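# Pair the matching socks and stack them aligned

## Task

Of the four socks, work out which two are a matching pair and lay that pair flat on the table, one sock directly over the other with toes, heels and cuffs lined up. The remaining two socks must stay on the table, kept away from the stacked pair and not paired with each other.

## Robot and tools

Robot: two arms, left_arm and right_arm, each ending in a two-finger gripper. Each base sits on a tilted plate, and both plates hang from one metal frame behind the arms; a plate and its half of the frame count as part of that arm for clearance messages. Calibrated bases in the scene frame: left_arm at (-0.045, +0.232, +0.091) m, quat_wxyz (+0.968, -0.241, +0.071, -0.018); right_arm at (-0.020, -0.246, +0.091) m, quat_wxyz (+0.968, +0.243, +0.066, +0.001). Gravity-up expressed in each base frame: left (-0.128, -0.470, +0.873), right (-0.128, +0.470, +0.873).

Frames: the scene frame has its origin at table-top height, halfway between the nominal bases, +z up, +x out over the table, +y toward left_arm (arm names do not match image sides). The table and cam_high use the scene frame. Every hand pose, velocity, Hand target and wrist-camera pose is in that arm's own base frame. On a gripper, the fingers point along its +z and separate along its y; end_effector_position is the spot between the pads, roughly 1 cm short of the tips. Reported poses may be off by a few cm, more at long reach.

Row layout (used by every motion tool): 16 numbers, always both arms: left x, y, z, qw, qx, qy, qz, opening, then right x, y, z, qw, qx, qy, qz, opening. x, y, z are an absolute gripper position in metres and the quaternion an absolute orientation (w first), both in that arm's base frame, i.e. a pose, not an offset. Opening runs from -1 (shut) to +1 (fully open, 0.094 m). To keep an arm still, resend its pose and opening from the last result before it stopped, in every row; to keep a heading, repeat the same commanded quaternion rather than the drifted reported one. Any opening number is a command, so resend the present one to leave a gripper alone.

execute_actions: actions is a list of actions; each action is a list of 1 to 15 rows, each row played for one 1/30 s step, the last row held until the action's 15 steps (0.5 s) are done. An empty list only reports state. Each step, the controller limits the command to 100 mm and 20 degrees from the measured pose, so a far target may need several actions; after the call the arm heads to the result's Hand target. An action is rejected for both arms if a target lies over 0.6 m from the gripper's current position along any of the gripper's own axes; the first action is checked against the latest reported state. cameras: list of names, null/omitted/["all"] for all, [] for none.

move: target is one row or a list of up to 15 rows (absolute poses, no 0.6 m rule). Each gripper travels a straight line from its Hand target, turning the short way. speed: m/s, 0.002 to 0.5, default 0.25 (rotation up to twice that in rad/s), one value or one per target. blend: corner-rounding radius in m for lists, default 0. opening_speed: opening units per second, at least 0.2; use a low value for gentle closing. blocking=false returns after about 0.5 s while the move continues; a new move takes over from the old one. A move stops after 10 s even if short. New openings in later list rows are applied only after all arms halt at that row. Paths ignore obstacles and the other arm; faster means more lag, overshoot and harder contact. The result adds a move: line: done, off_target, moving, held or fault per arm, plus limits=paced (pose clipped) or limits=held (steps withheld). done only means at rest within 10 mm and 2 degrees; it says nothing about contact.

wait: seconds 0 to 10; arms keep their last command, a running move continues. stop: brakes the running move. zoom_image: camera (cam_high, cam_left_wrist or cam_right_wrist) and region [x0, y0, x1, y1] in image pixels, top-left origin, at most 504 by 504; only cameras in the newest images. finished_scene: scene number (1 or 2); irreversible, so call it only once the socks stay correct with the robot off them.

Result lines: end_effector_position and end_effector_quat_wxyz per arm; Hand target; Tool commands; grip_measured (same -1..+1 scale, reads slightly wide when empty); Joint positions (radians, gripper opening in metres last); Joint velocities, marked within noise when still; Joint torques (offset, noisy; joints 1 to 3 wrap at ±28 N m); grip_effort_nm (motor effort, negative closing, not a pad force). Images: cam_high (fixed, overhead-front), cam_left_wrist, cam_right_wrist, each 672x504. Commanding well below the touch reading squeezes at full force; to release, command clearly above grip_measured.

Joint ranges (rad): waist -2.618..3.054, shoulder 0..3.142, elbow 0..3.142 (straight 2.901), wrist pitch and yaw -1.571..1.571, wrist roll -2.094..2.094.

Avoid: any sock leaving the table (fails the task); dropping or releasing a sock while it is moving; fast impacts or hard pressing into the table; arms or grippers colliding (the clearance check does not guard gripper against gripper); paths passing near an arm's own base, which can flip its shoulder; long stretched reaches or pushing toward unreachable poses, which heat motors (MOTOR HOT at 75 °C, fold and idle at 90 °C, collapse at 100 °C). Expect grippers to settle about a centimetre off target from friction alone.

Each tool is called after "Emit:" as a command line: name --argument value for each argument, lists and objects as JSON in quotes; but a table of rows of numbers goes row by row, as --pt "numbers of a row", without its own name.

## Session

Emit:
execute_actions --actions '[]'

Emit:
zoom_image --camera "cam_high" --region '[80, 80, 480, 380]'

Scene clock: 0.00 s.
left_arm: end_effector_position=(+0.4508, -0.2235, +0.2616) grip_measured=+1.000 grip_effort_nm=n/a end_effector_quat_wxyz=(+0.595, +0.526, +0.607, +0.001) | right_arm: end_effector_position=(-0.1004, -0.1813, +0.1024) grip_measured=+1.000 grip_effort_nm=n/a end_effector_quat_wxyz=(+0.045, +0.918, +0.074, -0.388)
Joint positions: left_arm=[-0.338 1.594 1.166 0.112 0.357 0.83 0.094] | right_arm=[-1.417 1.144 0.654 -1.035 0.801 1.543 0.094]
Joint velocities: within noise
Joint torques (N m): no reading
Heat: left arm: 33 °C; right arm: 30 °C.
Hand target: left_arm +0.4470, -0.2301, +0.2748; +0.607, +0.529, +0.593, -0.002 | right_arm -0.1020, -0.1823, +0.1054; +0.050, +0.916, +0.070, -0.393
Tool commands: left_gripper/opening=+1.0 right_gripper/opening=+1.0
camera_calibration:
cam_left_wrist: T_world_to_cam=[[-0.6659, -0.517988, -0.536904, 0.326365], [-0.00376134, 0.721992, -0.691891, 0.38746], [0.746032, -0.458711, -0.482723, -0.225944], [0, 0, 0, 1]] pos_world=[0.387345, -0.214333, 0.334239]
cam_right_wrist: T_world_to_cam=[[-0.272133, 0.960931, 0.0505572, 0.14593], [0.831628, 0.261296, -0.49002, 0.217957], [-0.484086, -0.0913057, -0.870244, 0.113689], [0, 0, 0, 1]] pos_world=[-0.0865116, -0.186799, 0.198362]

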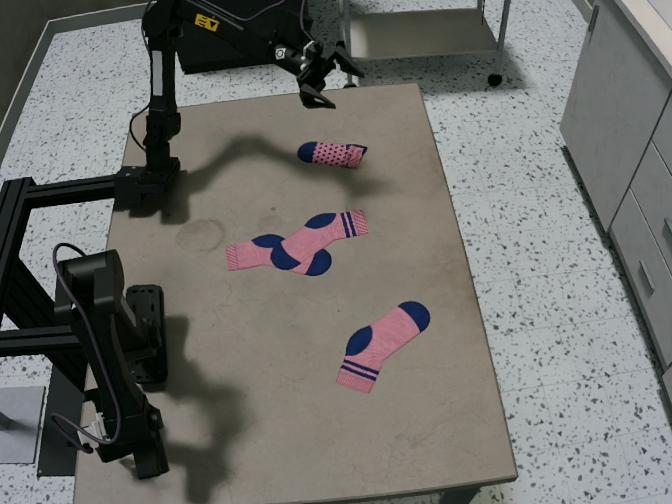

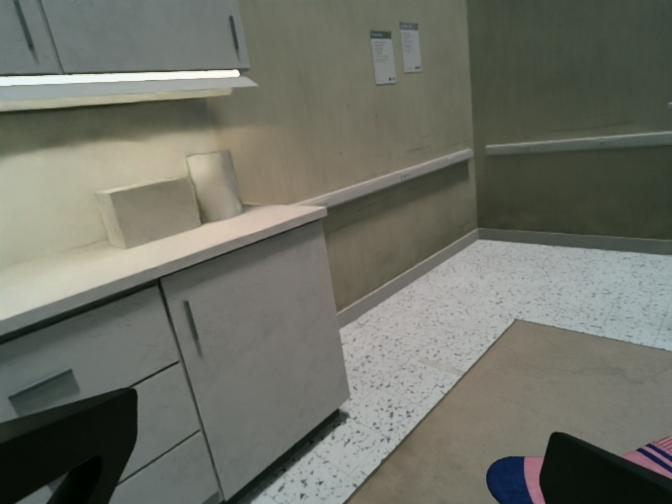

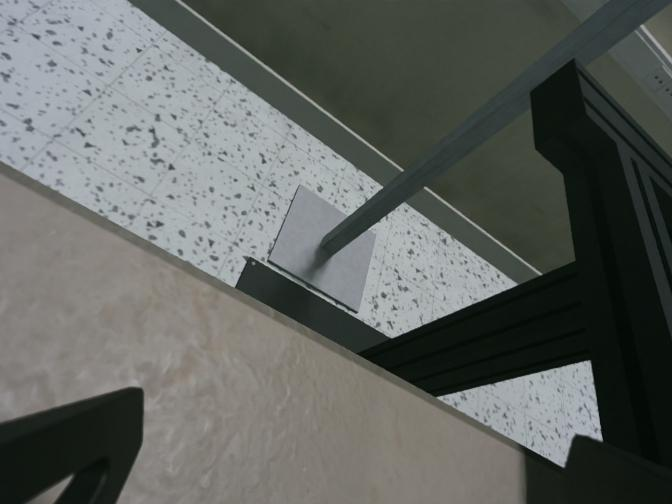

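Scaled by 1.260.

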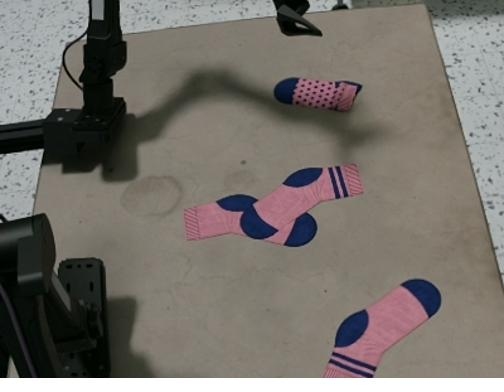

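Emit:
move --pt "0.4316 -0.2262 0.1441 -0.0862 0.5613 0.7889 0.2360 0 -0.0359 -0.1432 0.3114 0.2482 0.9636 0.0917 0.0424 0" --pt "0.4316 -0.2262 0.1241 -0.0862 0.5613 0.7889 0.2360 0 0.233 -0.0999 0.3272 0.2286 0.7421 0.6214 -0.1056 0" --pt "0.4316 -0.2262 0.1241 -0.0862 0.5613 0.7889 0.2360 0 0.35 -0.0449 0.2688 0.1228 0.2351 0.939 -0.2198 0" --speed 0.4 --blend 0.04

Scene clock: 50.27 s.
left_arm: end_effector_position=(+0.4399, -0.2165, +0.1333) grip_measured=+0.002 grip_effort_nm=-0.139 end_effector_quat_wxyz=(+0.034, +0.572, +0.782, +0.247) | right_arm: end_effector_position=(+0.3465, -0.0496, +0.2646) grip_measured=+0.002 grip_effort_nm=-0.134 end_effector_quat_wxyz=(+0.175, +0.231, +0.935, -0.203)
Joint positions: left_arm=[-0.634 2.461 2.521 -1.557 -0.498 0.648 0.047] | right_arm=[0.103 1.736 1.933 -1.555 0.503 0.533 0.047]
Joint velocities: within noise
Joint torques (N m): left_arm=[-6.43 -7.64 4.27 0.53 -0.01 -0.08] | right_arm=[5.05 -7.15 7.35 0.45 0.1 -0.08]
Heat: left arm: 36 °C; right arm: 31 °C.
Hand target: left_arm +0.4313, -0.2257, +0.1239; +0.021, +0.584, +0.773, +0.246 | right_arm +0.3499, -0.0452, +0.2683; +0.178, +0.220, +0.937, -0.206
Off the commanded pose: left_arm 0.016 m, 14 deg | right_arm 0.007 m, 6 deg.
joint sent to its limit (left arm) — joint 4 (wrist pitch), lower limit. The joint targets are off in orientation, not in position.
joint sent to its limit (right arm) — joint 4 (wrist pitch), lower limit. The joint targets are off in orientation, not in position.
move: off_target (left_arm, right_arm)
camera_calibration:
cam_left_wrist: T_world_to_cam=[[-0.830749, -0.331798, -0.446953, 0.354695], [-0.515338, 0.761975, 0.392199, 0.382705], [0.210436, 0.55615, -0.803998, 0.221647], [0, 0, 0, 1]] pos_world=[0.445243, -0.297194, 0.18664]
cam_right_wrist: T_world_to_cam=[[-0.389734, -0.859326, 0.331158, 0.0090591], [-0.920738, 0.370871, -0.121223, 0.406511], [-0.0186468, -0.352155, -0.935756, 0.32631], [0, 0, 0, 1]] pos_world=[0.383906, -0.0280667, 0.351625]

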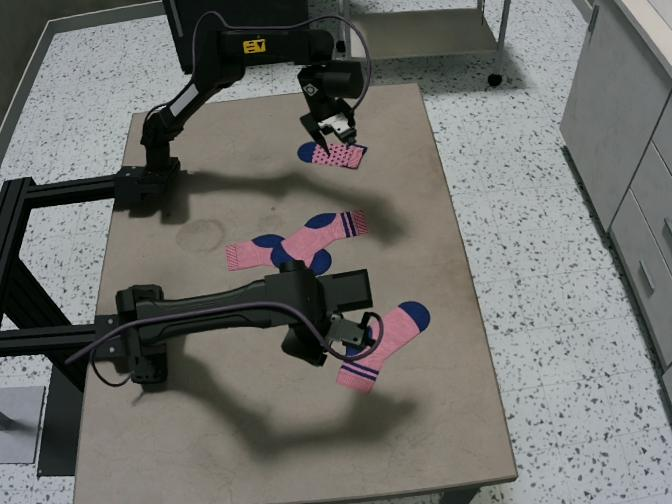

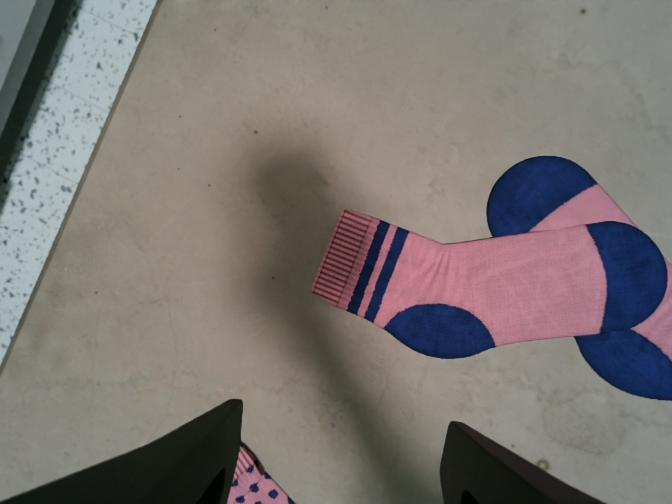

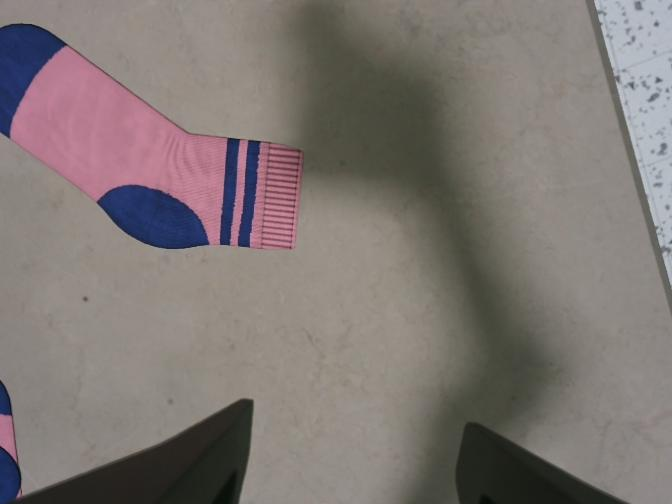

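Emit:
move --pt "0.5117 -0.1446 -0.0149 -0.0965 0.5952 0.7636 0.232 0 0.4136 -0.0993 0.1012 0.1228 0.2351 0.939 -0.2198 0" --pt "0.522 -0.1071 -0.0848 -0.0965 0.5952 0.7636 0.232 0 0.4238 -0.1369 0.0313 0.1228 0.2351 0.939 -0.2198 0" --speed '[0.2,0.07]'

Scene clock: 65.00 s.
left_arm: end_effector_position=(+0.5170, -0.1068, -0.0739) grip_measured=+0.002 grip_effort_nm=-0.129 end_effector_quat_wxyz=(-0.099, +0.596, +0.763, +0.229) | right_arm: end_effector_position=(+0.4233, -0.1346, +0.0506) grip_measured=+0.002 grip_effort_nm=-0.125 end_effector_quat_wxyz=(+0.130, +0.236, +0.937, -0.221)
Joint positions: left_arm=[-0.369 3.051 2.85 -1.431 -0.501 0.942 0.047] | right_arm=[-0.127 2.067 1.517 -0.795 0.471 0.313 0.047]
Joint velocities: within noise
Joint torques (N m): left_arm=[-5.48 -9.47 6.61 0.53 -0.06 0.03] | right_arm=[4.25 -8.85 3.32 0.91 -0.06 -0.08]
Heat: left arm: 36 °C; right arm: 32 °C.
Hand target: left_arm +0.5212, -0.1070, -0.0846; -0.093, +0.596, +0.763, +0.233 | right_arm +0.4229, -0.1366, +0.0318; +0.122, +0.235, +0.939, -0.220
Off the commanded pose: left_arm 0.012 m, 0 deg | right_arm 0.019 m, 1 deg.
elbow stopped short (left arm): the move would have taken joint 3 (elbow) straighter than the controller allows.
move: off_target (left_arm, right_arm)
camera_calibration:
cam_left_wrist: T_world_to_cam=[[-0.91639, -0.28681, -0.279229, 0.424048], [-0.399766, 0.691324, 0.601879, 0.368338], [0.0204129, 0.663182, -0.748179, 0.0915854], [0, 0, 0, 1]] pos_world=[0.533972, -0.193758, -0.0347661]
cam_right_wrist: T_world_to_cam=[[-0.38574, -0.842758, 0.375451, 0.0350632], [-0.915457, 0.400193, -0.0422474, 0.480502], [-0.114649, -0.360005, -0.925879, 0.136705], [0, 0, 0, 1]] pos_world=[0.469077, -0.113529, 0.133708]

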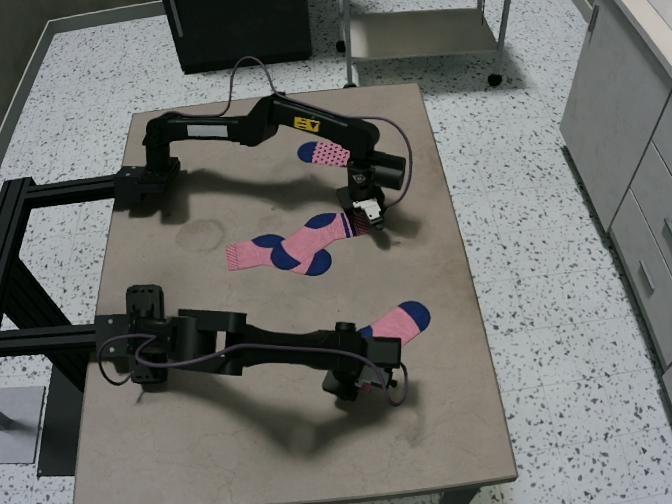

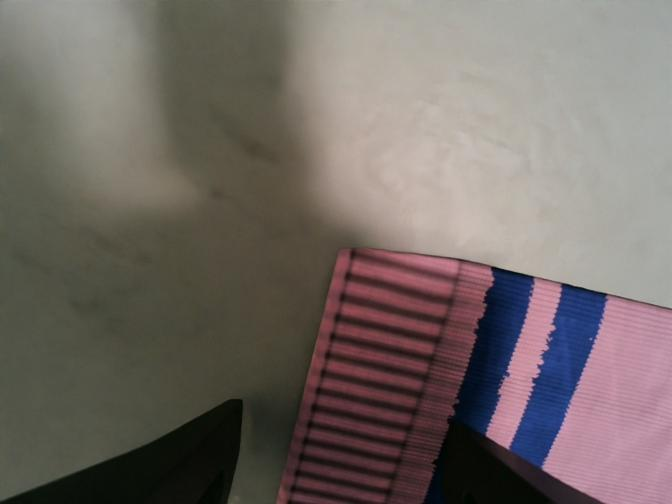

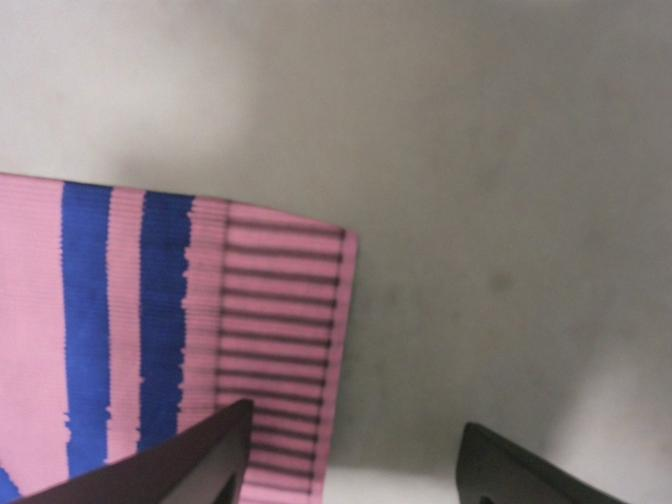

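Emit:
move --pt "0.5265 -0.0907 -0.1154 -0.0965 0.5952 0.7636 0.232 0 0.4263 -0.1463 0.0139 0.1228 0.2351 0.939 -0.2198 0" --speed 0.06 --cameras '[]'

Emit:
move --pt "0.5265 -0.0907 -0.1154 -0.0965 0.5952 0.7636 0.232 -1 0.4263 -0.1463 0.0139 0.1228 0.2351 0.939 -0.2198 -1" --opening_speed 0.8

Scene clock: 73.77 s.
left_arm: end_effector_position=(+0.5188, -0.1063, -0.0755) grip_measured=+0.002 grip_effort_nm=-0.120 end_effector_quat_wxyz=(-0.098, +0.603, +0.758, +0.228) | right_arm: end_effector_position=(+0.4242, -0.1353, +0.0491) grip_measured=+0.002 grip_effort_nm=-0.110 end_effector_quat_wxyz=(+0.131, +0.226, +0.940, -0.221)
Joint positions: left_arm=[-0.365 3.054 2.85 -1.422 -0.498 0.965 0.047] | right_arm=[-0.13 2.067 1.51 -0.781 0.468 0.287 0.047]
Joint velocities: within noise
Joint torques (N m): left_arm=[-3.78 -6.58 3.45 1.17 -0.12 0] | right_arm=[2.82 -6.6 2.09 1.51 -0.07 0.01]
Heat: left arm: 37 °C; right arm: 31 °C.
Hand target: left_arm +0.5225, -0.0903, -0.1131; -0.104, +0.593, +0.765, +0.230 | right_arm +0.4230, -0.1451, +0.0157; +0.121, +0.235, +0.939, -0.220
Off the commanded pose: left_arm 0.044 m, 1 deg | right_arm 0.037 m, 1 deg.
move: off_target (left_arm, right_arm)
No camera images: "cameras" was empty.

Scene clock: 75.23 s.
left_arm: end_effector_position=(+0.5176, -0.1088, -0.0773) grip_measured=-0.985 grip_effort_nm=-0.833 end_effector_quat_wxyz=(-0.096, +0.604, +0.760, +0.219) | right_arm: end_effector_position=(+0.4340, -0.1256, +0.0456) grip_measured=-0.984 grip_effort_nm=-0.847 end_effector_quat_wxyz=(+0.145, +0.226, +0.945, -0.187)
Joint positions: left_arm=[-0.365 3.054 2.85 -1.422 -0.48 0.965 0.001] | right_arm=[-0.129 2.067 1.507 -0.745 0.402 0.287 0.001]
Joint velocities: within noise
Joint torques (N m): left_arm=[-3.67 -6.49 3.9 1.15 -0.26 0.02] | right_arm=[2.8 -6.54 2.5 1.1 0.59 -0.02]
Heat: left arm: 37 °C; right arm: 31 °C.
Hand target: left_arm +0.5224, -0.0903, -0.1131; -0.104, +0.593, +0.764, +0.229 | right_arm +0.4236, -0.1447, +0.0158; +0.121, +0.235, +0.939, -0.219
Off the commanded pose: left_arm 0.043 m, 2 deg | right_arm 0.039 m, 5 deg.
move: off_target (left_arm, right_arm)
camera_calibration:
cam_left_wrist: T_world_to_cam=[[-0.924109, -0.277382, -0.262833, 0.429274], [-0.381506, 0.708942, 0.593173, 0.363797], [0.021798, 0.648429, -0.760963, 0.0870505], [0, 0, 0, 1]] pos_world=[0.53359, -0.195284, -0.036725]
cam_right_wrist: T_world_to_cam=[[-0.366404, -0.876449, 0.312387, 0.038943], [-0.928021, 0.368507, -0.054591, 0.48852], [-0.0672705, -0.309904, -0.948385, 0.123244], [0, 0, 0, 1]] pos_world=[0.475917, -0.107698, 0.131386]

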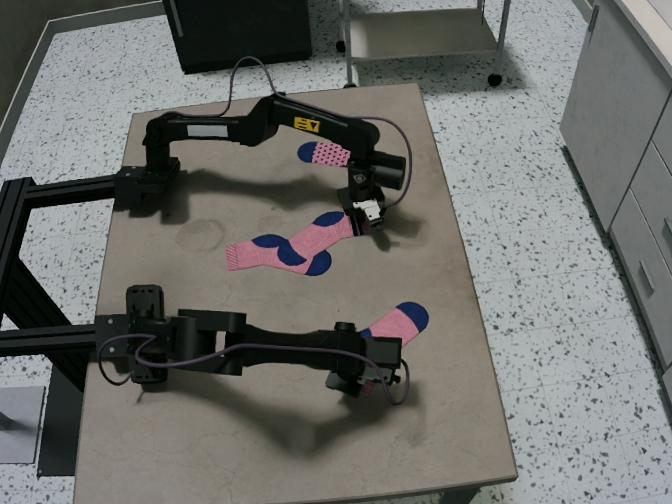

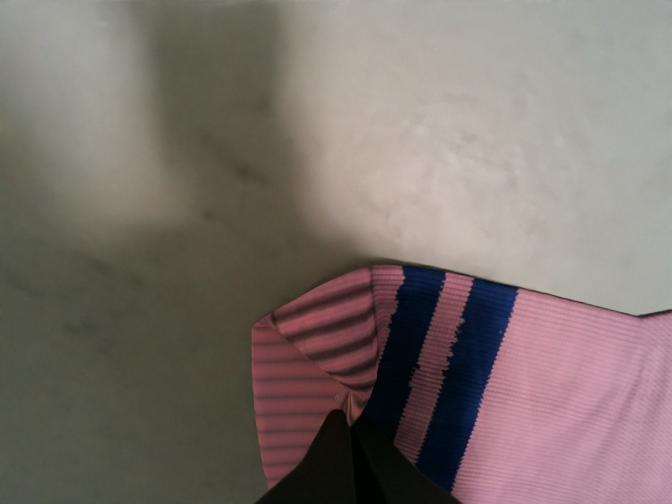

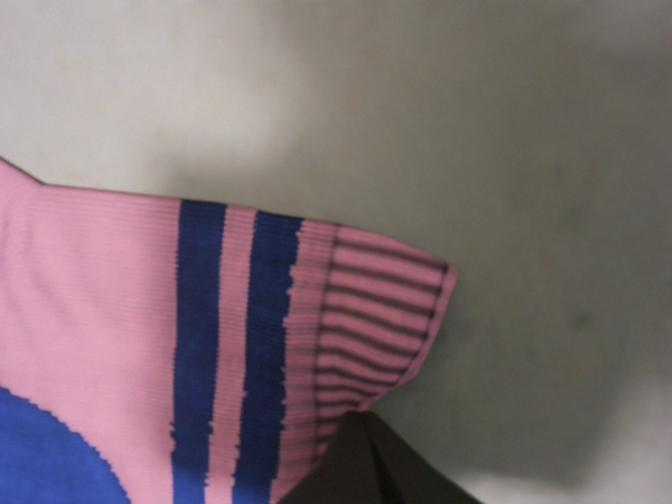

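Emit:
move --pt "0.5169 -0.1259 -0.0499 -0.0965 0.5952 0.7636 0.232 -1 0.4194 -0.1204 0.0619 0.1228 0.2351 0.939 -0.2198 -1" --pt "0.4861 -0.2249 -0.1075 -0.0965 0.5952 0.7636 0.232 -1 0.2899 -0.1403 0.0537 0.1228 0.2351 0.939 -0.2198 -1" --speed 0.12

Scene clock: 86.73 s.
left_arm: end_effector_position=(+0.4886, -0.2094, -0.0998) grip_measured=-0.985 grip_effort_nm=-0.813 end_effector_quat_wxyz=(-0.047, +0.602, +0.760, +0.239) | right_arm: end_effector_position=(+0.2891, -0.1409, +0.0500) grip_measured=-0.985 grip_effort_nm=-0.818 end_effector_quat_wxyz=(+0.110, +0.235, +0.939, -0.224)
Joint positions: left_arm=[-0.565 3.102 2.855 -1.373 -0.49 0.762 0.001] | right_arm=[-0.21 1.623 0.942 -0.669 0.456 0.23 0.001]
Joint velocities: within noise
Joint torques (N m): left_arm=[-7.43 -10.06 6.3 0.68 0.09 -0.13] | right_arm=[2.74 -10.03 3.22 0.55 -0.06 -0.11]
Heat: left arm: 37 °C; right arm: 31 °C.
Hand target: left_arm +0.4850, -0.2241, -0.1073; -0.037, +0.609, +0.756, +0.236 | right_arm +0.2899, -0.1403, +0.0537; +0.122, +0.235, +0.939, -0.220
Off the commanded pose: left_arm 0.017 m, 6 deg | right_arm 0.004 m, 2 deg.
elbow stopped short (left arm): the move would have taken joint 3 (elbow) straighter than the controller allows.
move: off_target (left_arm)
camera_calibration:
cam_left_wrist: T_world_to_cam=[[-0.899571, -0.267162, -0.345537, 0.350567], [-0.422445, 0.733166, 0.532924, 0.456467], [0.110959, 0.625374, -0.772396, 0.0862689], [0, 0, 0, 1]] pos_world=[0.49862, -0.294958, -0.0554946]
cam_right_wrist: T_world_to_cam=[[-0.37619, -0.84204, 0.386588, -0.0249935], [-0.913453, 0.406937, -0.00251958, 0.358546], [-0.155196, -0.354078, -0.922249, 0.130869], [0, 0, 0, 1]] pos_world=[0.338423, -0.120613, 0.131259]

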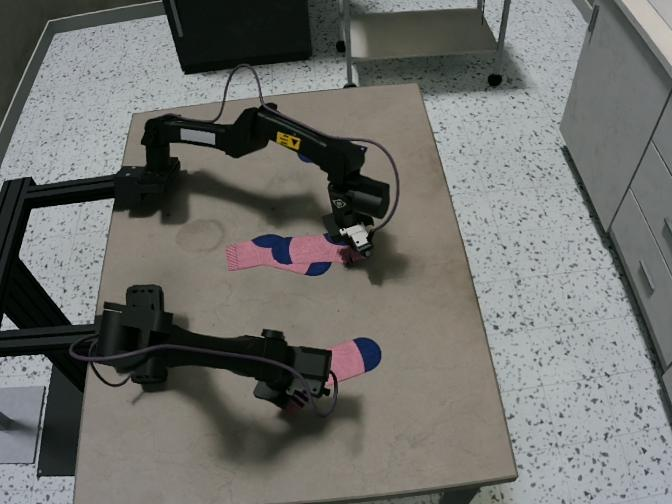

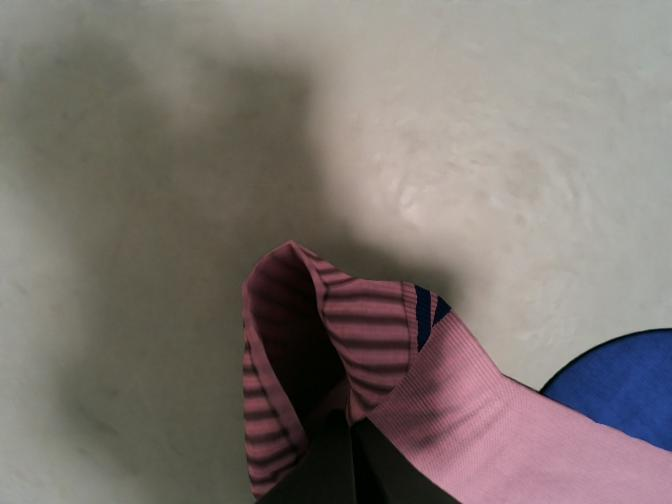

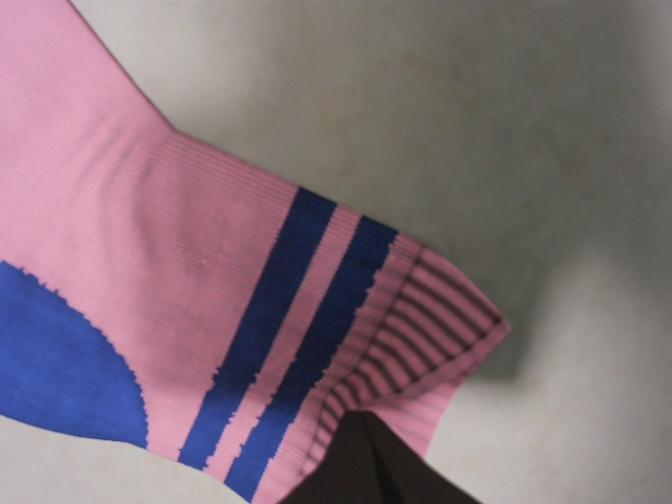

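Emit:
move --pt "0.4885 -0.2343 -0.0892 -0.1353 0.7187 0.6487 0.2117 -1 0.2899 -0.1403 0.0537 0.1228 0.2351 0.939 -0.2198 -1" --pt "0.4885 -0.2343 -0.0892 -0.1353 0.7187 0.6487 0.2117 0.2 0.2899 -0.1403 0.0537 0.1228 0.2351 0.939 -0.2198 0.2" --pt "0.4756 -0.2812 -0.0018 -0.1353 0.7187 0.6487 0.2117 0.2 0.2753 -0.0861 0.1541 0.1228 0.2351 0.939 -0.2198 0.2" --pt "0.3216 -0.089 0.227 -0.0759 0.5264 0.8126 0.2395 0.2 0.2753 -0.0561 0.2741 0.1228 0.2351 0.939 -0.2198 0.2" --speed '[0.1,0.1,0.15,0.3]' --opening_speed 1.5

Emit:
zoom_image --camera "cam_high" --region '[220, 200, 420, 430]'

Scene clock: 99.13 s.
left_arm: end_effector_position=(+0.3223, -0.0881, +0.2273) grip_measured=+0.198 grip_effort_nm=0.110 end_effector_quat_wxyz=(+0.011, +0.545, +0.799, +0.252) | right_arm: end_effector_position=(+0.2786, -0.0588, +0.2600) grip_measured=+0.198 grip_effort_nm=0.095 end_effector_quat_wxyz=(+0.162, +0.226, +0.938, -0.205)
Joint positions: left_arm=[-0.531 1.753 1.814 -1.57 -0.506 0.682 0.056] | right_arm=[0.091 1.486 1.658 -1.55 0.496 0.514 0.056]
Joint velocities: within noise
Joint torques (N m): left_arm=[-3.28 -4.44 4.38 0.57 -0.01 -0.11] | right_arm=[3.85 -7.97 7.25 0.36 0.1 -0.06]
Heat: left arm: 40 °C; right arm: 32 °C.
Hand target: left_arm +0.3217, -0.0887, +0.2264; +0.010, +0.545, +0.800, +0.252 | right_arm +0.2752, -0.0566, +0.2732; +0.179, +0.220, +0.937, -0.204
Off the commanded pose: left_arm 0.001 m, 10 deg | right_arm 0.015 m, 5 deg.
elbow stopped short (left arm): the move would have taken joint 3 (elbow) straighter than the controller allows.
joint read past its limit (left arm) — joint 4 (wrist pitch), lower limit.
joint sent to its limit (left arm) — joint 4 (wrist pitch), lower limit. The joint targets are off in orientation, not in position.
joint sent to its limit (right arm) — joint 4 (wrist pitch), lower limit. The joint targets are off in orientation, not in position.
move: off_target (left_arm, right_arm); target 2's new opening was sent with left_arm's hand 0.027 m and 6 deg from that target
camera_calibration:
cam_left_wrist: T_world_to_cam=[[-0.81272, -0.381868, -0.440073, 0.329825], [-0.562146, 0.712527, 0.419877, 0.191898], [0.153226, 0.588628, -0.79375, 0.269506], [0, 0, 0, 1]] pos_world=[0.334634, -0.169421, 0.278494]
cam_right_wrist: T_world_to_cam=[[-0.375609, -0.861604, 0.341404, -0.0305505], [-0.925763, 0.366052, -0.0947054, 0.340975], [-0.0433731, -0.351631, -0.935133, 0.324349], [0, 0, 0, 1]] pos_world=[0.318255, -0.037086, 0.346031]

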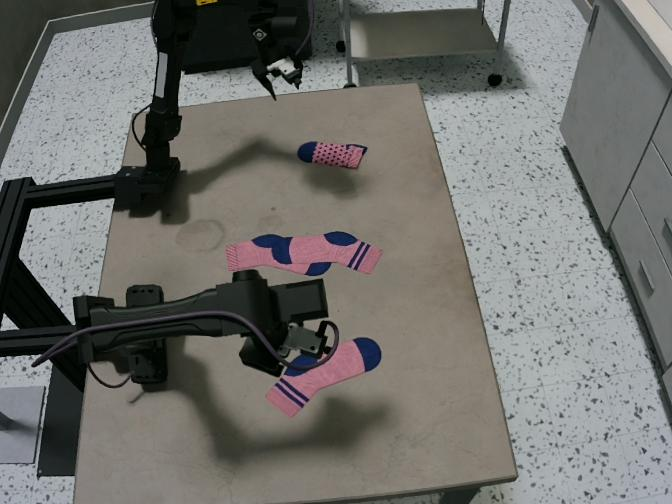

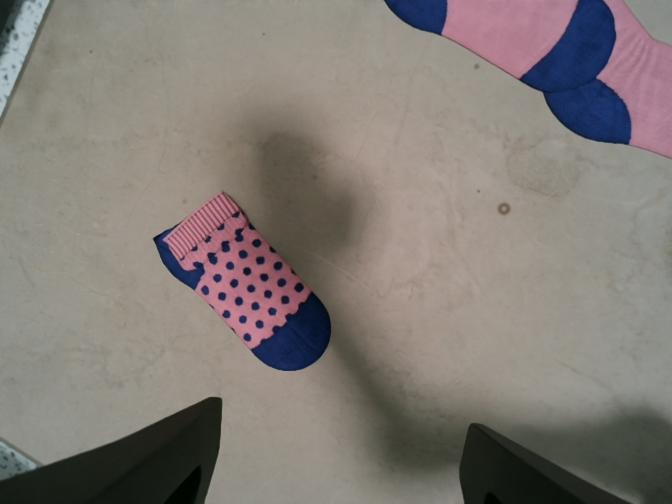

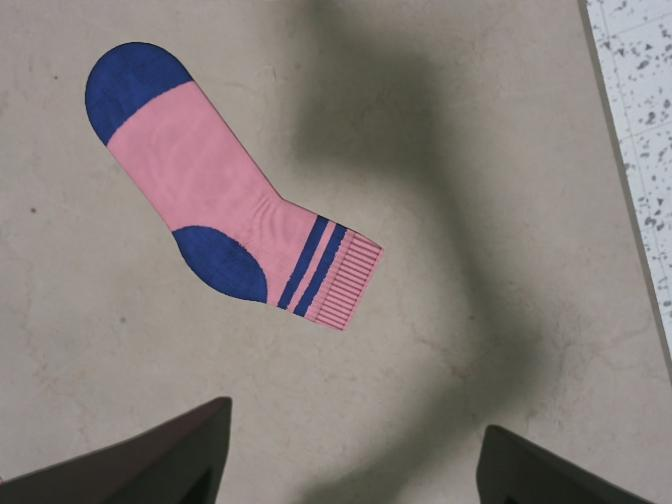

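Scaled by 2.191.

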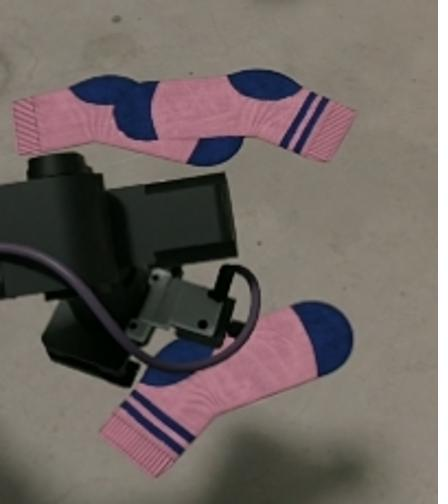

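Emit:
move --target '[0.3216,-0.089,0.227,-0.0759,0.5264,0.8126,0.2395,0.2,0.4395,0.262,0.1278,0.2207,0.697,0.6718,-0.1213,0]' --speed 0.3 --cameras '["cam_high","cam_right_wrist"]'

Scene clock: 110.43 s.
left_arm: end_effector_position=(+0.3223, -0.0881, +0.2273) grip_measured=+0.198 grip_effort_nm=0.100 end_effector_quat_wxyz=(+0.011, +0.545, +0.800, +0.252) | right_arm: end_effector_position=(+0.4423, +0.2527, +0.1311) grip_measured=+0.002 grip_effort_nm=-0.125 end_effector_quat_wxyz=(+0.249, +0.642, +0.725, +0.018)
Joint positions: left_arm=[-0.531 1.753 1.814 -1.57 -0.506 0.681 0.056] | right_arm=[0.682 2.537 2.653 -1.558 0.489 2.1 0.047]
Joint velocities: within noise
Joint torques (N m): left_arm=[-3.07 -4.45 4.44 0.57 -0.04 -0.09] | right_arm=[7.45 -10.58 7.09 0.87 -0.05 0.08]
Heat: left arm: 38 °C; right arm: 32 °C.
Hand target: left_arm +0.3217, -0.0887, +0.2264; +0.010, +0.545, +0.800, +0.252 | right_arm +0.4391, +0.2614, +0.1275; +0.247, +0.639, +0.729, +0.020
Off the commanded pose: left_arm 0.001 m, 10 deg | right_arm 0.010 m, 19 deg.
joint read past its limit (left arm) — joint 4 (wrist pitch), lower limit.
joint sent to its limit (left arm) — joint 4 (wrist pitch), lower limit. The joint targets are off in orientation, not in position.
joint sent to its limit (right arm) — joint 4 (wrist pitch), lower limit; joint 6 (wrist roll), upper limit. The joint targets are off in orientation, not in position.
move: off_target (left_arm, right_arm)
camera_calibration:
cam_right_wrist: T_world_to_cam=[[-0.899669, -0.297664, -0.319362, 0.519275], [-0.273914, 0.954488, -0.118, -0.0675731], [0.339951, -0.0186835, -0.940257, 0.0673612], [0, 0, 0, 1]] pos_world=[0.425767, 0.220325, 0.2212]
Images, in order (width x height): cam_high 672x504, cam_right_wrist 672x504.

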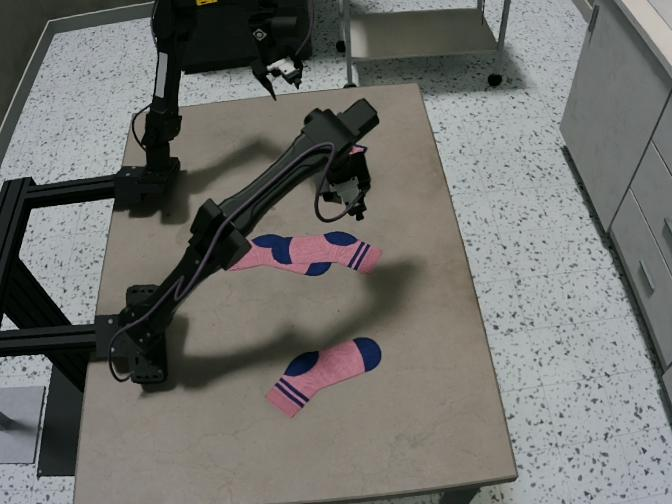

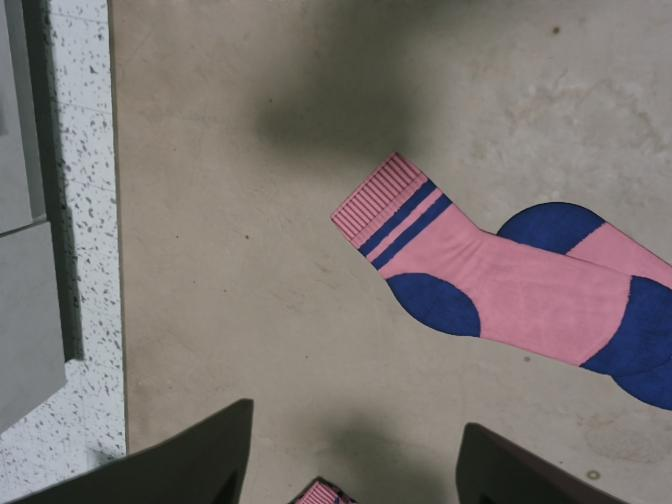

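Emit:
move --pt "0.3216 -0.089 0.227 -0.0759 0.5264 0.8126 0.2395 0.2 0.3267 0.0818 0.1856 0.1863 0.5209 0.8159 -0.1694 0" --pt "0.3216 -0.089 0.227 -0.0759 0.5264 0.8126 0.2395 0.2 0.255 -0.1296 0.0944 0.1557 0.3791 0.8906 -0.1979 0" --pt "0.3216 -0.089 0.227 -0.0759 0.5264 0.8126 0.2395 0.2 0.2677 -0.1766 0.0071 0.1557 0.3791 0.8906 -0.1979 0" --speed '[0.3,0.3,0.08]' --blend '[0.05,0,0]' --cameras '["cam_right_wrist"]'

Scene clock: 130.87 s.
left_arm: end_effector_position=(+0.3223, -0.0881, +0.2273) grip_measured=+0.198 grip_effort_nm=0.100 end_effector_quat_wxyz=(+0.011, +0.545, +0.800, +0.252) | right_arm: end_effector_position=(+0.2608, -0.1641, +0.0361) grip_measured=+0.001 grip_effort_nm=-0.085 end_effector_quat_wxyz=(+0.148, +0.368, +0.897, -0.196)
Joint positions: left_arm=[-0.531 1.753 1.814 -1.57 -0.506 0.681 0.056] | right_arm=[-0.334 1.541 0.794 -0.531 0.407 0.383 0.047]
Joint velocities: within noise
Joint torques (N m): left_arm=[-3.06 -4.56 4.34 0.59 -0.03 -0.05] | right_arm=[0.2 -0.72 1.02 2.02 0 0.01]
Heat: left arm: 36 °C; right arm: 33 °C.
Hand target: left_arm +0.3217, -0.0887, +0.2264; +0.010, +0.545, +0.800, +0.252 | right_arm +0.2635, -0.1737, +0.0109; +0.152, +0.380, +0.891, -0.198
Off the commanded pose: left_arm 0.001 m, 10 deg | right_arm 0.032 m, 2 deg.
joint read past its limit (left arm) — joint 4 (wrist pitch), lower limit.
joint sent to its limit (left arm) — joint 4 (wrist pitch), lower limit. The joint targets are off in orientation, not in position.
move: off_target (left_arm, right_arm)
camera_calibration:
cam_right_wrist: T_world_to_cam=[[-0.622451, -0.732949, 0.274483, 0.0363875], [-0.777626, 0.618877, -0.110857, 0.345298], [-0.0886187, -0.282448, -0.955181, 0.10103], [0, 0, 0, 1]] pos_world=[0.300115, -0.158491, 0.124793]
Images, in order (width x height): cam_right_wrist 672x504.

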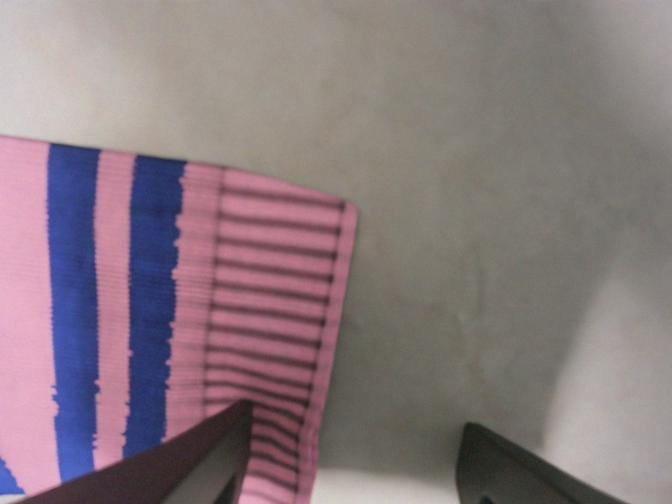

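Emit:
move --pt "0.3216 -0.089 0.227 -0.0759 0.5264 0.8126 0.2395 0.2 0.2677 -0.1766 0.0071 0.1557 0.3791 0.8906 -0.1979 -1" --pt "0.3216 -0.089 0.227 -0.0759 0.5264 0.8126 0.2395 0.2 0.2607 -0.1508 0.0551 0.1557 0.3791 0.8906 -0.1979 -1" --pt "0.3216 -0.089 0.227 -0.0759 0.5264 0.8126 0.2395 0.2 0.2227 -0.085 0.0141 0.1863 0.5209 0.8159 -0.1694 -1" --pt "0.3216 -0.089 0.227 -0.0759 0.5264 0.8126 0.2395 0.2 0.2252 -0.0189 -0.0212 0.2116 0.6484 0.7186 -0.1364 -1" --speed '[0.1,0.1,0.12,0.12]' --blend '[0,0,0.02,0]' --opening_speed 0.8 --cameras '["cam_high","cam_right_wrist"]'

Scene clock: 141.63 s.
left_arm: end_effector_position=(+0.3223, -0.0881, +0.2273) grip_measured=+0.198 grip_effort_nm=0.105 end_effector_quat_wxyz=(+0.011, +0.545, +0.800, +0.252) | right_arm: end_effector_position=(+0.2200, -0.0213, -0.0212) grip_measured=-0.985 grip_effort_nm=-0.823 end_effector_quat_wxyz=(+0.203, +0.651, +0.718, -0.138)
Joint positions: left_arm=[-0.531 1.753 1.814 -1.57 -0.506 0.681 0.056] | right_arm=[0.292 1.614 0.598 -0.584 0.496 1.771 0.001]
Joint velocities: within noise
Joint torques (N m): left_arm=[-2.96 -4.53 4.44 0.58 -0.01 -0.05] | right_arm=[3.74 -3.59 4.71 0.49 0.13 0.1]
Heat: left arm: 36 °C; right arm: 32 °C.
Hand target: left_arm +0.3217, -0.0887, +0.2264; +0.010, +0.545, +0.800, +0.252 | right_arm +0.2252, -0.0188, -0.0211; +0.212, +0.648, +0.719, -0.136
Off the commanded pose: left_arm 0.001 m, 10 deg | right_arm 0.006 m, 1 deg.
joint read past its limit (left arm) — joint 4 (wrist pitch), lower limit.
joint sent to its limit (left arm) — joint 4 (wrist pitch), lower limit. The joint targets are off in orientation, not in position.
move: off_target (left_arm)
camera_calibration:
cam_right_wrist: T_world_to_cam=[[-0.971826, -0.234442, -0.0243275, 0.212463], [-0.224394, 0.95185, -0.208877, 0.102204], [0.0721256, -0.197533, -0.977639, 0.0489382], [0, 0, 0, 1]] pos_world=[0.225881, -0.0378062, 0.0743607]
Images, in order (width x height): cam_high 672x504, cam_right_wrist 672x504.

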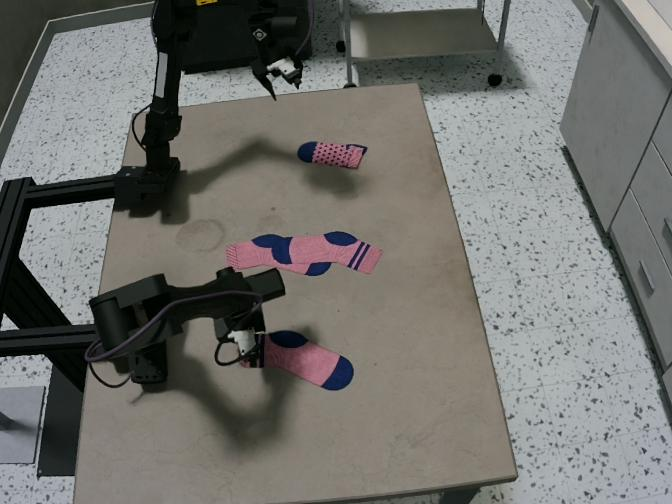

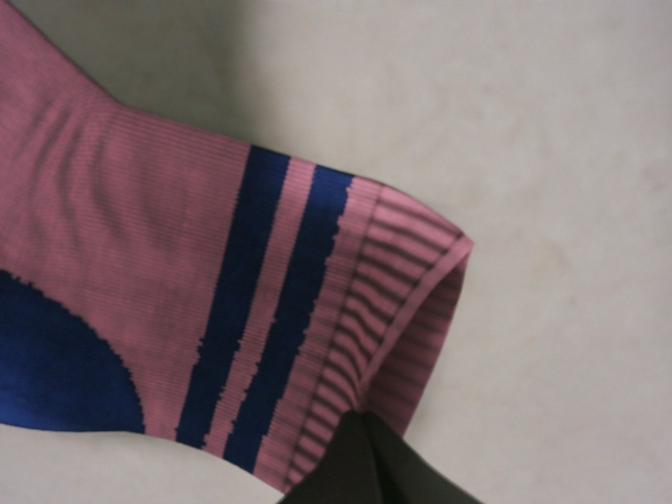

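Emit:
move --pt "0.3216 -0.089 0.227 -0.0759 0.5264 0.8126 0.2395 0.2 0.2252 -0.0189 -0.0212 0.2116 0.6484 0.7186 -0.1364 0.2" --pt "0.3216 -0.089 0.227 -0.0759 0.5264 0.8126 0.2395 0.2 0.2106 0.0352 0.0793 0.2116 0.6484 0.7186 -0.1364 0.2" --pt "0.3216 -0.089 0.227 -0.0759 0.5264 0.8126 0.2395 0.2 0.3255 0.1665 0.1742 0.066 0.001 0.968 -0.243 0.2" --pt "0.3216 -0.089 0.227 -0.0759 0.5264 0.8126 0.2395 0.2 0.4187 0.235 0.1394 -0.0515 -0.4386 0.863 -0.2465 0" --speed '[0.1,0.15,0.4,0.4]' --opening_speed 1.5 --cameras '["cam_high","cam_right_wrist"]'

Emit:
zoom_image --camera "cam_high" --region '[220, 200, 420, 400]'

Scene clock: 154.30 s.
left_arm: end_effector_position=(+0.3223, -0.0881, +0.2273) grip_measured=+0.198 grip_effort_nm=0.105 end_effector_quat_wxyz=(+0.011, +0.545, +0.800, +0.252) | right_arm: end_effector_position=(+0.4181, +0.2289, +0.1417) grip_measured=+0.002 grip_effort_nm=-0.134 end_effector_quat_wxyz=(+0.071, -0.458, +0.855, -0.233)
Joint positions: left_arm=[-0.531 1.753 1.814 -1.57 -0.506 0.681 0.056] | right_arm=[0.675 2.398 2.445 -1.559 0.489 -0.322 0.047]
Joint velocities: within noise
Joint torques (N m): left_arm=[-3.19 -4.38 4.29 0.58 -0.04 -0.09] | right_arm=[6.67 -9.5 7.3 0.76 0.06 -0.09]
Heat: left arm: 36 °C; right arm: 32 °C.
Hand target: left_arm +0.3217, -0.0887, +0.2264; +0.010, +0.545, +0.800, +0.252 | right_arm +0.4183, +0.2347, +0.1390; +0.070, -0.465, +0.850, -0.236
Off the commanded pose: left_arm 0.001 m, 10 deg | right_arm 0.007 m, 14 deg.
joint read past its limit (left arm) — joint 4 (wrist pitch), lower limit.
joint sent to its limit (left arm) — joint 4 (wrist pitch), lower limit. The joint targets are off in orientation, not in position.
joint sent to its limit (right arm) — joint 4 (wrist pitch), lower limit. The joint targets are off in orientation, not in position.
move: off_target (left_arm, right_arm); target 4's new opening was sent with right_arm's hand 0.006 m and 14 deg from that target
camera_calibration:
cam_right_wrist: T_world_to_cam=[[0.822758, -0.37248, 0.429334, -0.315303], [-0.541993, -0.741654, 0.395212, 0.377328], [0.171209, -0.55786, -0.812084, 0.260989], [0, 0, 0, 1]] pos_world=[0.419244, 0.307998, 0.19819]
Images, in order (width x height): cam_high 672x504, cam_right_wrist 672x504.

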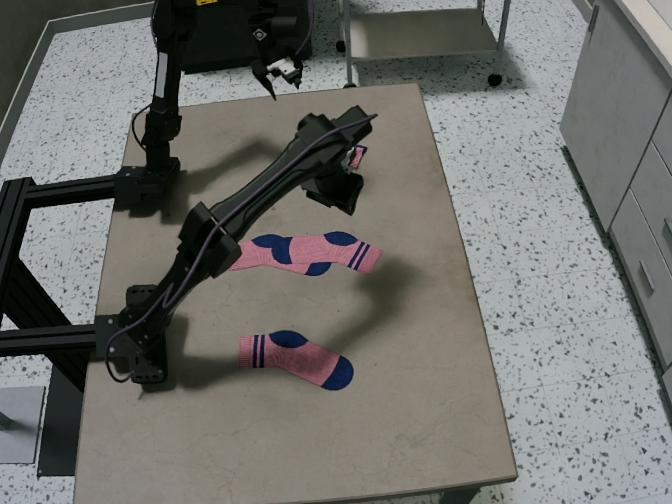

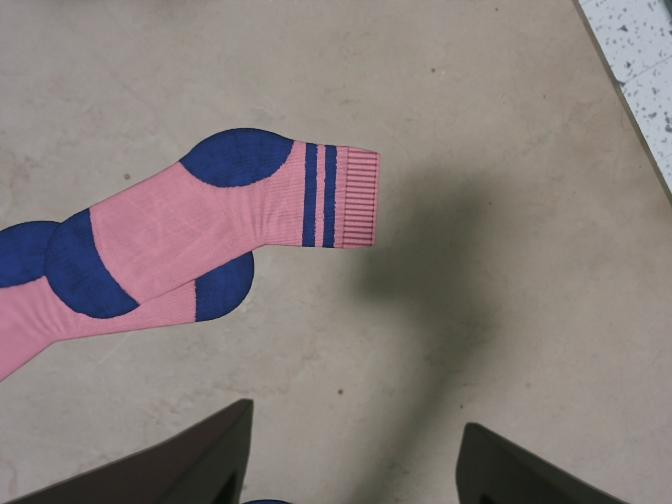

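Scaled by 2.520.

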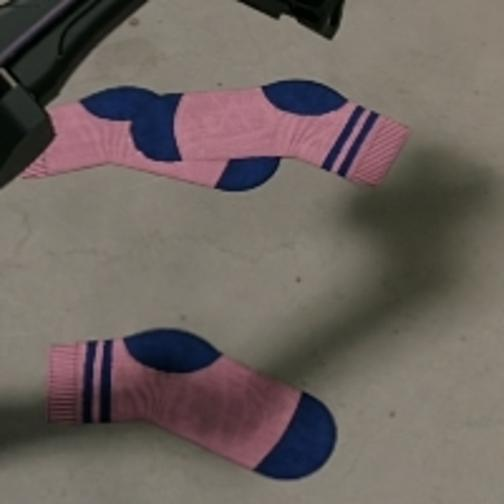

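Emit:
move --pt "0.3216 -0.089 0.227 -0.0759 0.5264 0.8126 0.2395 0.2 0.5228 0.1631 -0.0243 -0.0515 -0.4386 0.863 -0.2465 0" --speed 0.2 --cameras '["cam_high","cam_right_wrist"]'

Scene clock: 163.47 s.
left_arm: end_effector_position=(+0.3223, -0.0881, +0.2273) grip_measured=+0.198 grip_effort_nm=0.100 end_effector_quat_wxyz=(+0.011, +0.545, +0.800, +0.252) | right_arm: end_effector_position=(+0.5173, +0.1559, -0.0221) grip_measured=+0.002 grip_effort_nm=-0.139 end_effector_quat_wxyz=(+0.002, -0.449, +0.859, -0.247)
Joint positions: left_arm=[-0.531 1.753 1.814 -1.57 -0.506 0.681 0.056] | right_arm=[0.449 2.943 2.837 -1.443 0.498 -0.521 0.047]
Joint velocities: within noise
Joint torques (N m): left_arm=[-3.11 -4.55 4.31 0.58 -0.02 -0.09] | right_arm=[7.95 -13.46 7.51 0.8 0.05 -0.1]
Heat: left arm: 36 °C; right arm: 32 °C.
Hand target: left_arm +0.3217, -0.0887, +0.2264; +0.010, +0.545, +0.800, +0.252 | right_arm +0.5219, +0.1627, -0.0242; +0.014, -0.453, +0.856, -0.249
Off the commanded pose: left_arm 0.001 m, 10 deg | right_arm 0.009 m, 6 deg.
elbow stopped short (right arm): the move would have taken joint 3 (elbow) straighter than the controller allows.
joint read past its limit (left arm) — joint 4 (wrist pitch), lower limit.
joint sent to its limit (left arm) — joint 4 (wrist pitch), lower limit. The joint targets are off in orientation, not in position.
move: off_target (left_arm, right_arm)
camera_calibration:
cam_right_wrist: T_world_to_cam=[[0.844154, -0.3819, 0.37624, -0.364586], [-0.532742, -0.676012, 0.509111, 0.429205], [0.0599131, -0.630207, -0.774112, 0.139874], [0, 0, 0, 1]] pos_world=[0.528042, 0.239062, 0.0269369]
Images, in order (width x height): cam_high 672x504, cam_right_wrist 672x504.

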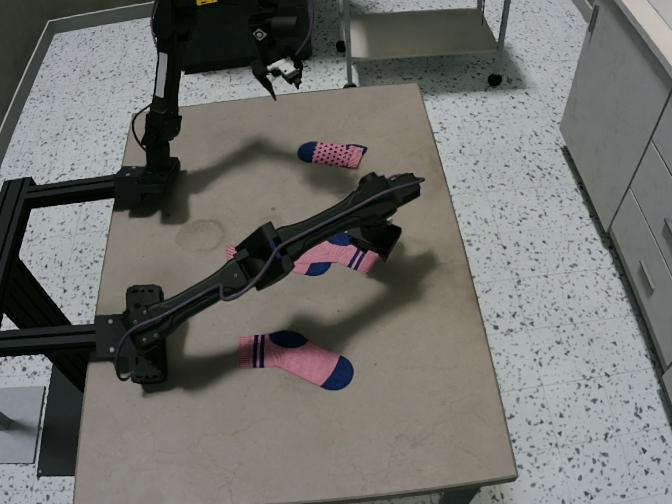

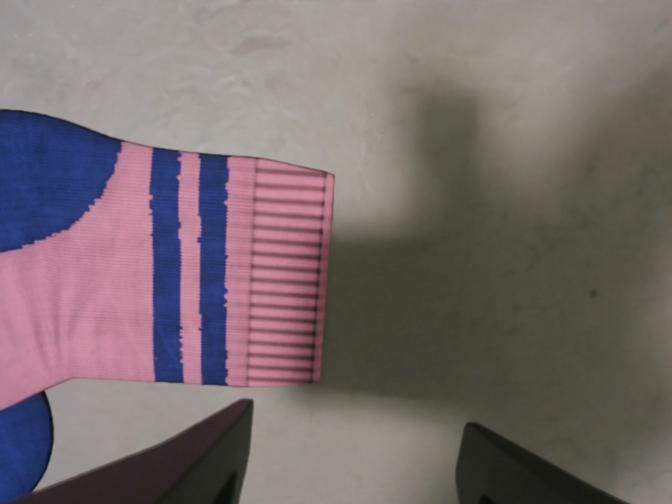

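Emit:
move --pt "0.3216 -0.089 0.227 -0.0759 0.5264 0.8126 0.2395 0.2 0.5302 0.1264 -0.1007 -0.0515 -0.4386 0.863 -0.2465 0" --pt "0.3216 -0.089 0.227 -0.0759 0.5264 0.8126 0.2395 0.2 0.5334 0.1147 -0.1226 -0.0515 -0.4386 0.863 -0.2465 0" --speed 0.07 --cameras '["cam_right_wrist"]'

Scene clock: 168.90 s.
left_arm: end_effector_position=(+0.3223, -0.0881, +0.2273) grip_measured=+0.198 grip_effort_nm=0.105 end_effector_quat_wxyz=(+0.011, +0.545, +0.800, +0.252) | right_arm: end_effector_position=(+0.5273, +0.1331, -0.0752) grip_measured=+0.002 grip_effort_nm=-0.129 end_effector_quat_wxyz=(-0.016, -0.453, +0.857, -0.245)
Joint positions: left_arm=[-0.531 1.753 1.814 -1.57 -0.506 0.681 0.056] | right_arm=[0.402 3.058 2.862 -1.364 0.496 -0.573 0.047]
Joint velocities: within noise
Joint torques (N m): left_arm=[-3.22 -4.64 4.48 0.59 -0.03 -0.09] | right_arm=[4.88 -8.44 4.96 1.32 0.08 -0.04]
Heat: left arm: 36 °C; right arm: 33 °C.
Hand target: left_arm +0.3217, -0.0887, +0.2264; +0.010, +0.545, +0.800, +0.252 | right_arm +0.5274, +0.1136, -0.1198; -0.032, -0.443, +0.861, -0.247
Off the commanded pose: left_arm 0.001 m, 10 deg | right_arm 0.051 m, 4 deg.
elbow stopped short (right arm): the move would have taken joint 3 (elbow) straighter than the controller allows.
joint read past its limit (left arm) — joint 4 (wrist pitch), lower limit.
joint sent to its limit (left arm) — joint 4 (wrist pitch), lower limit. The joint targets are off in orientation, not in position.
joint sent to its limit (right arm) — joint 2 (shoulder), upper limit. The joint targets are off in position, not in orientation.
move: off_target (left_arm, right_arm)
camera_calibration:
cam_right_wrist: T_world_to_cam=[[0.85619, -0.377866, 0.352359, -0.370489], [-0.515604, -0.668518, 0.535944, 0.43815], [0.0330433, -0.640548, -0.767207, 0.0998894], [0, 0, 0, 1]] pos_world=[0.53982, 0.2169, -0.0276431]
Images, in order (width x height): cam_right_wrist 672x504.

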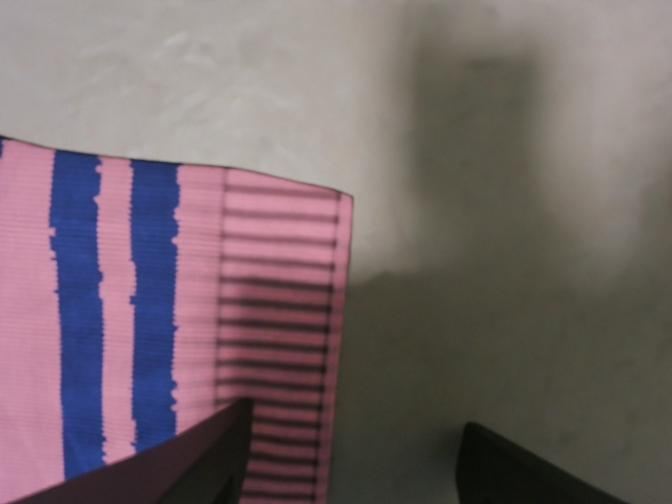

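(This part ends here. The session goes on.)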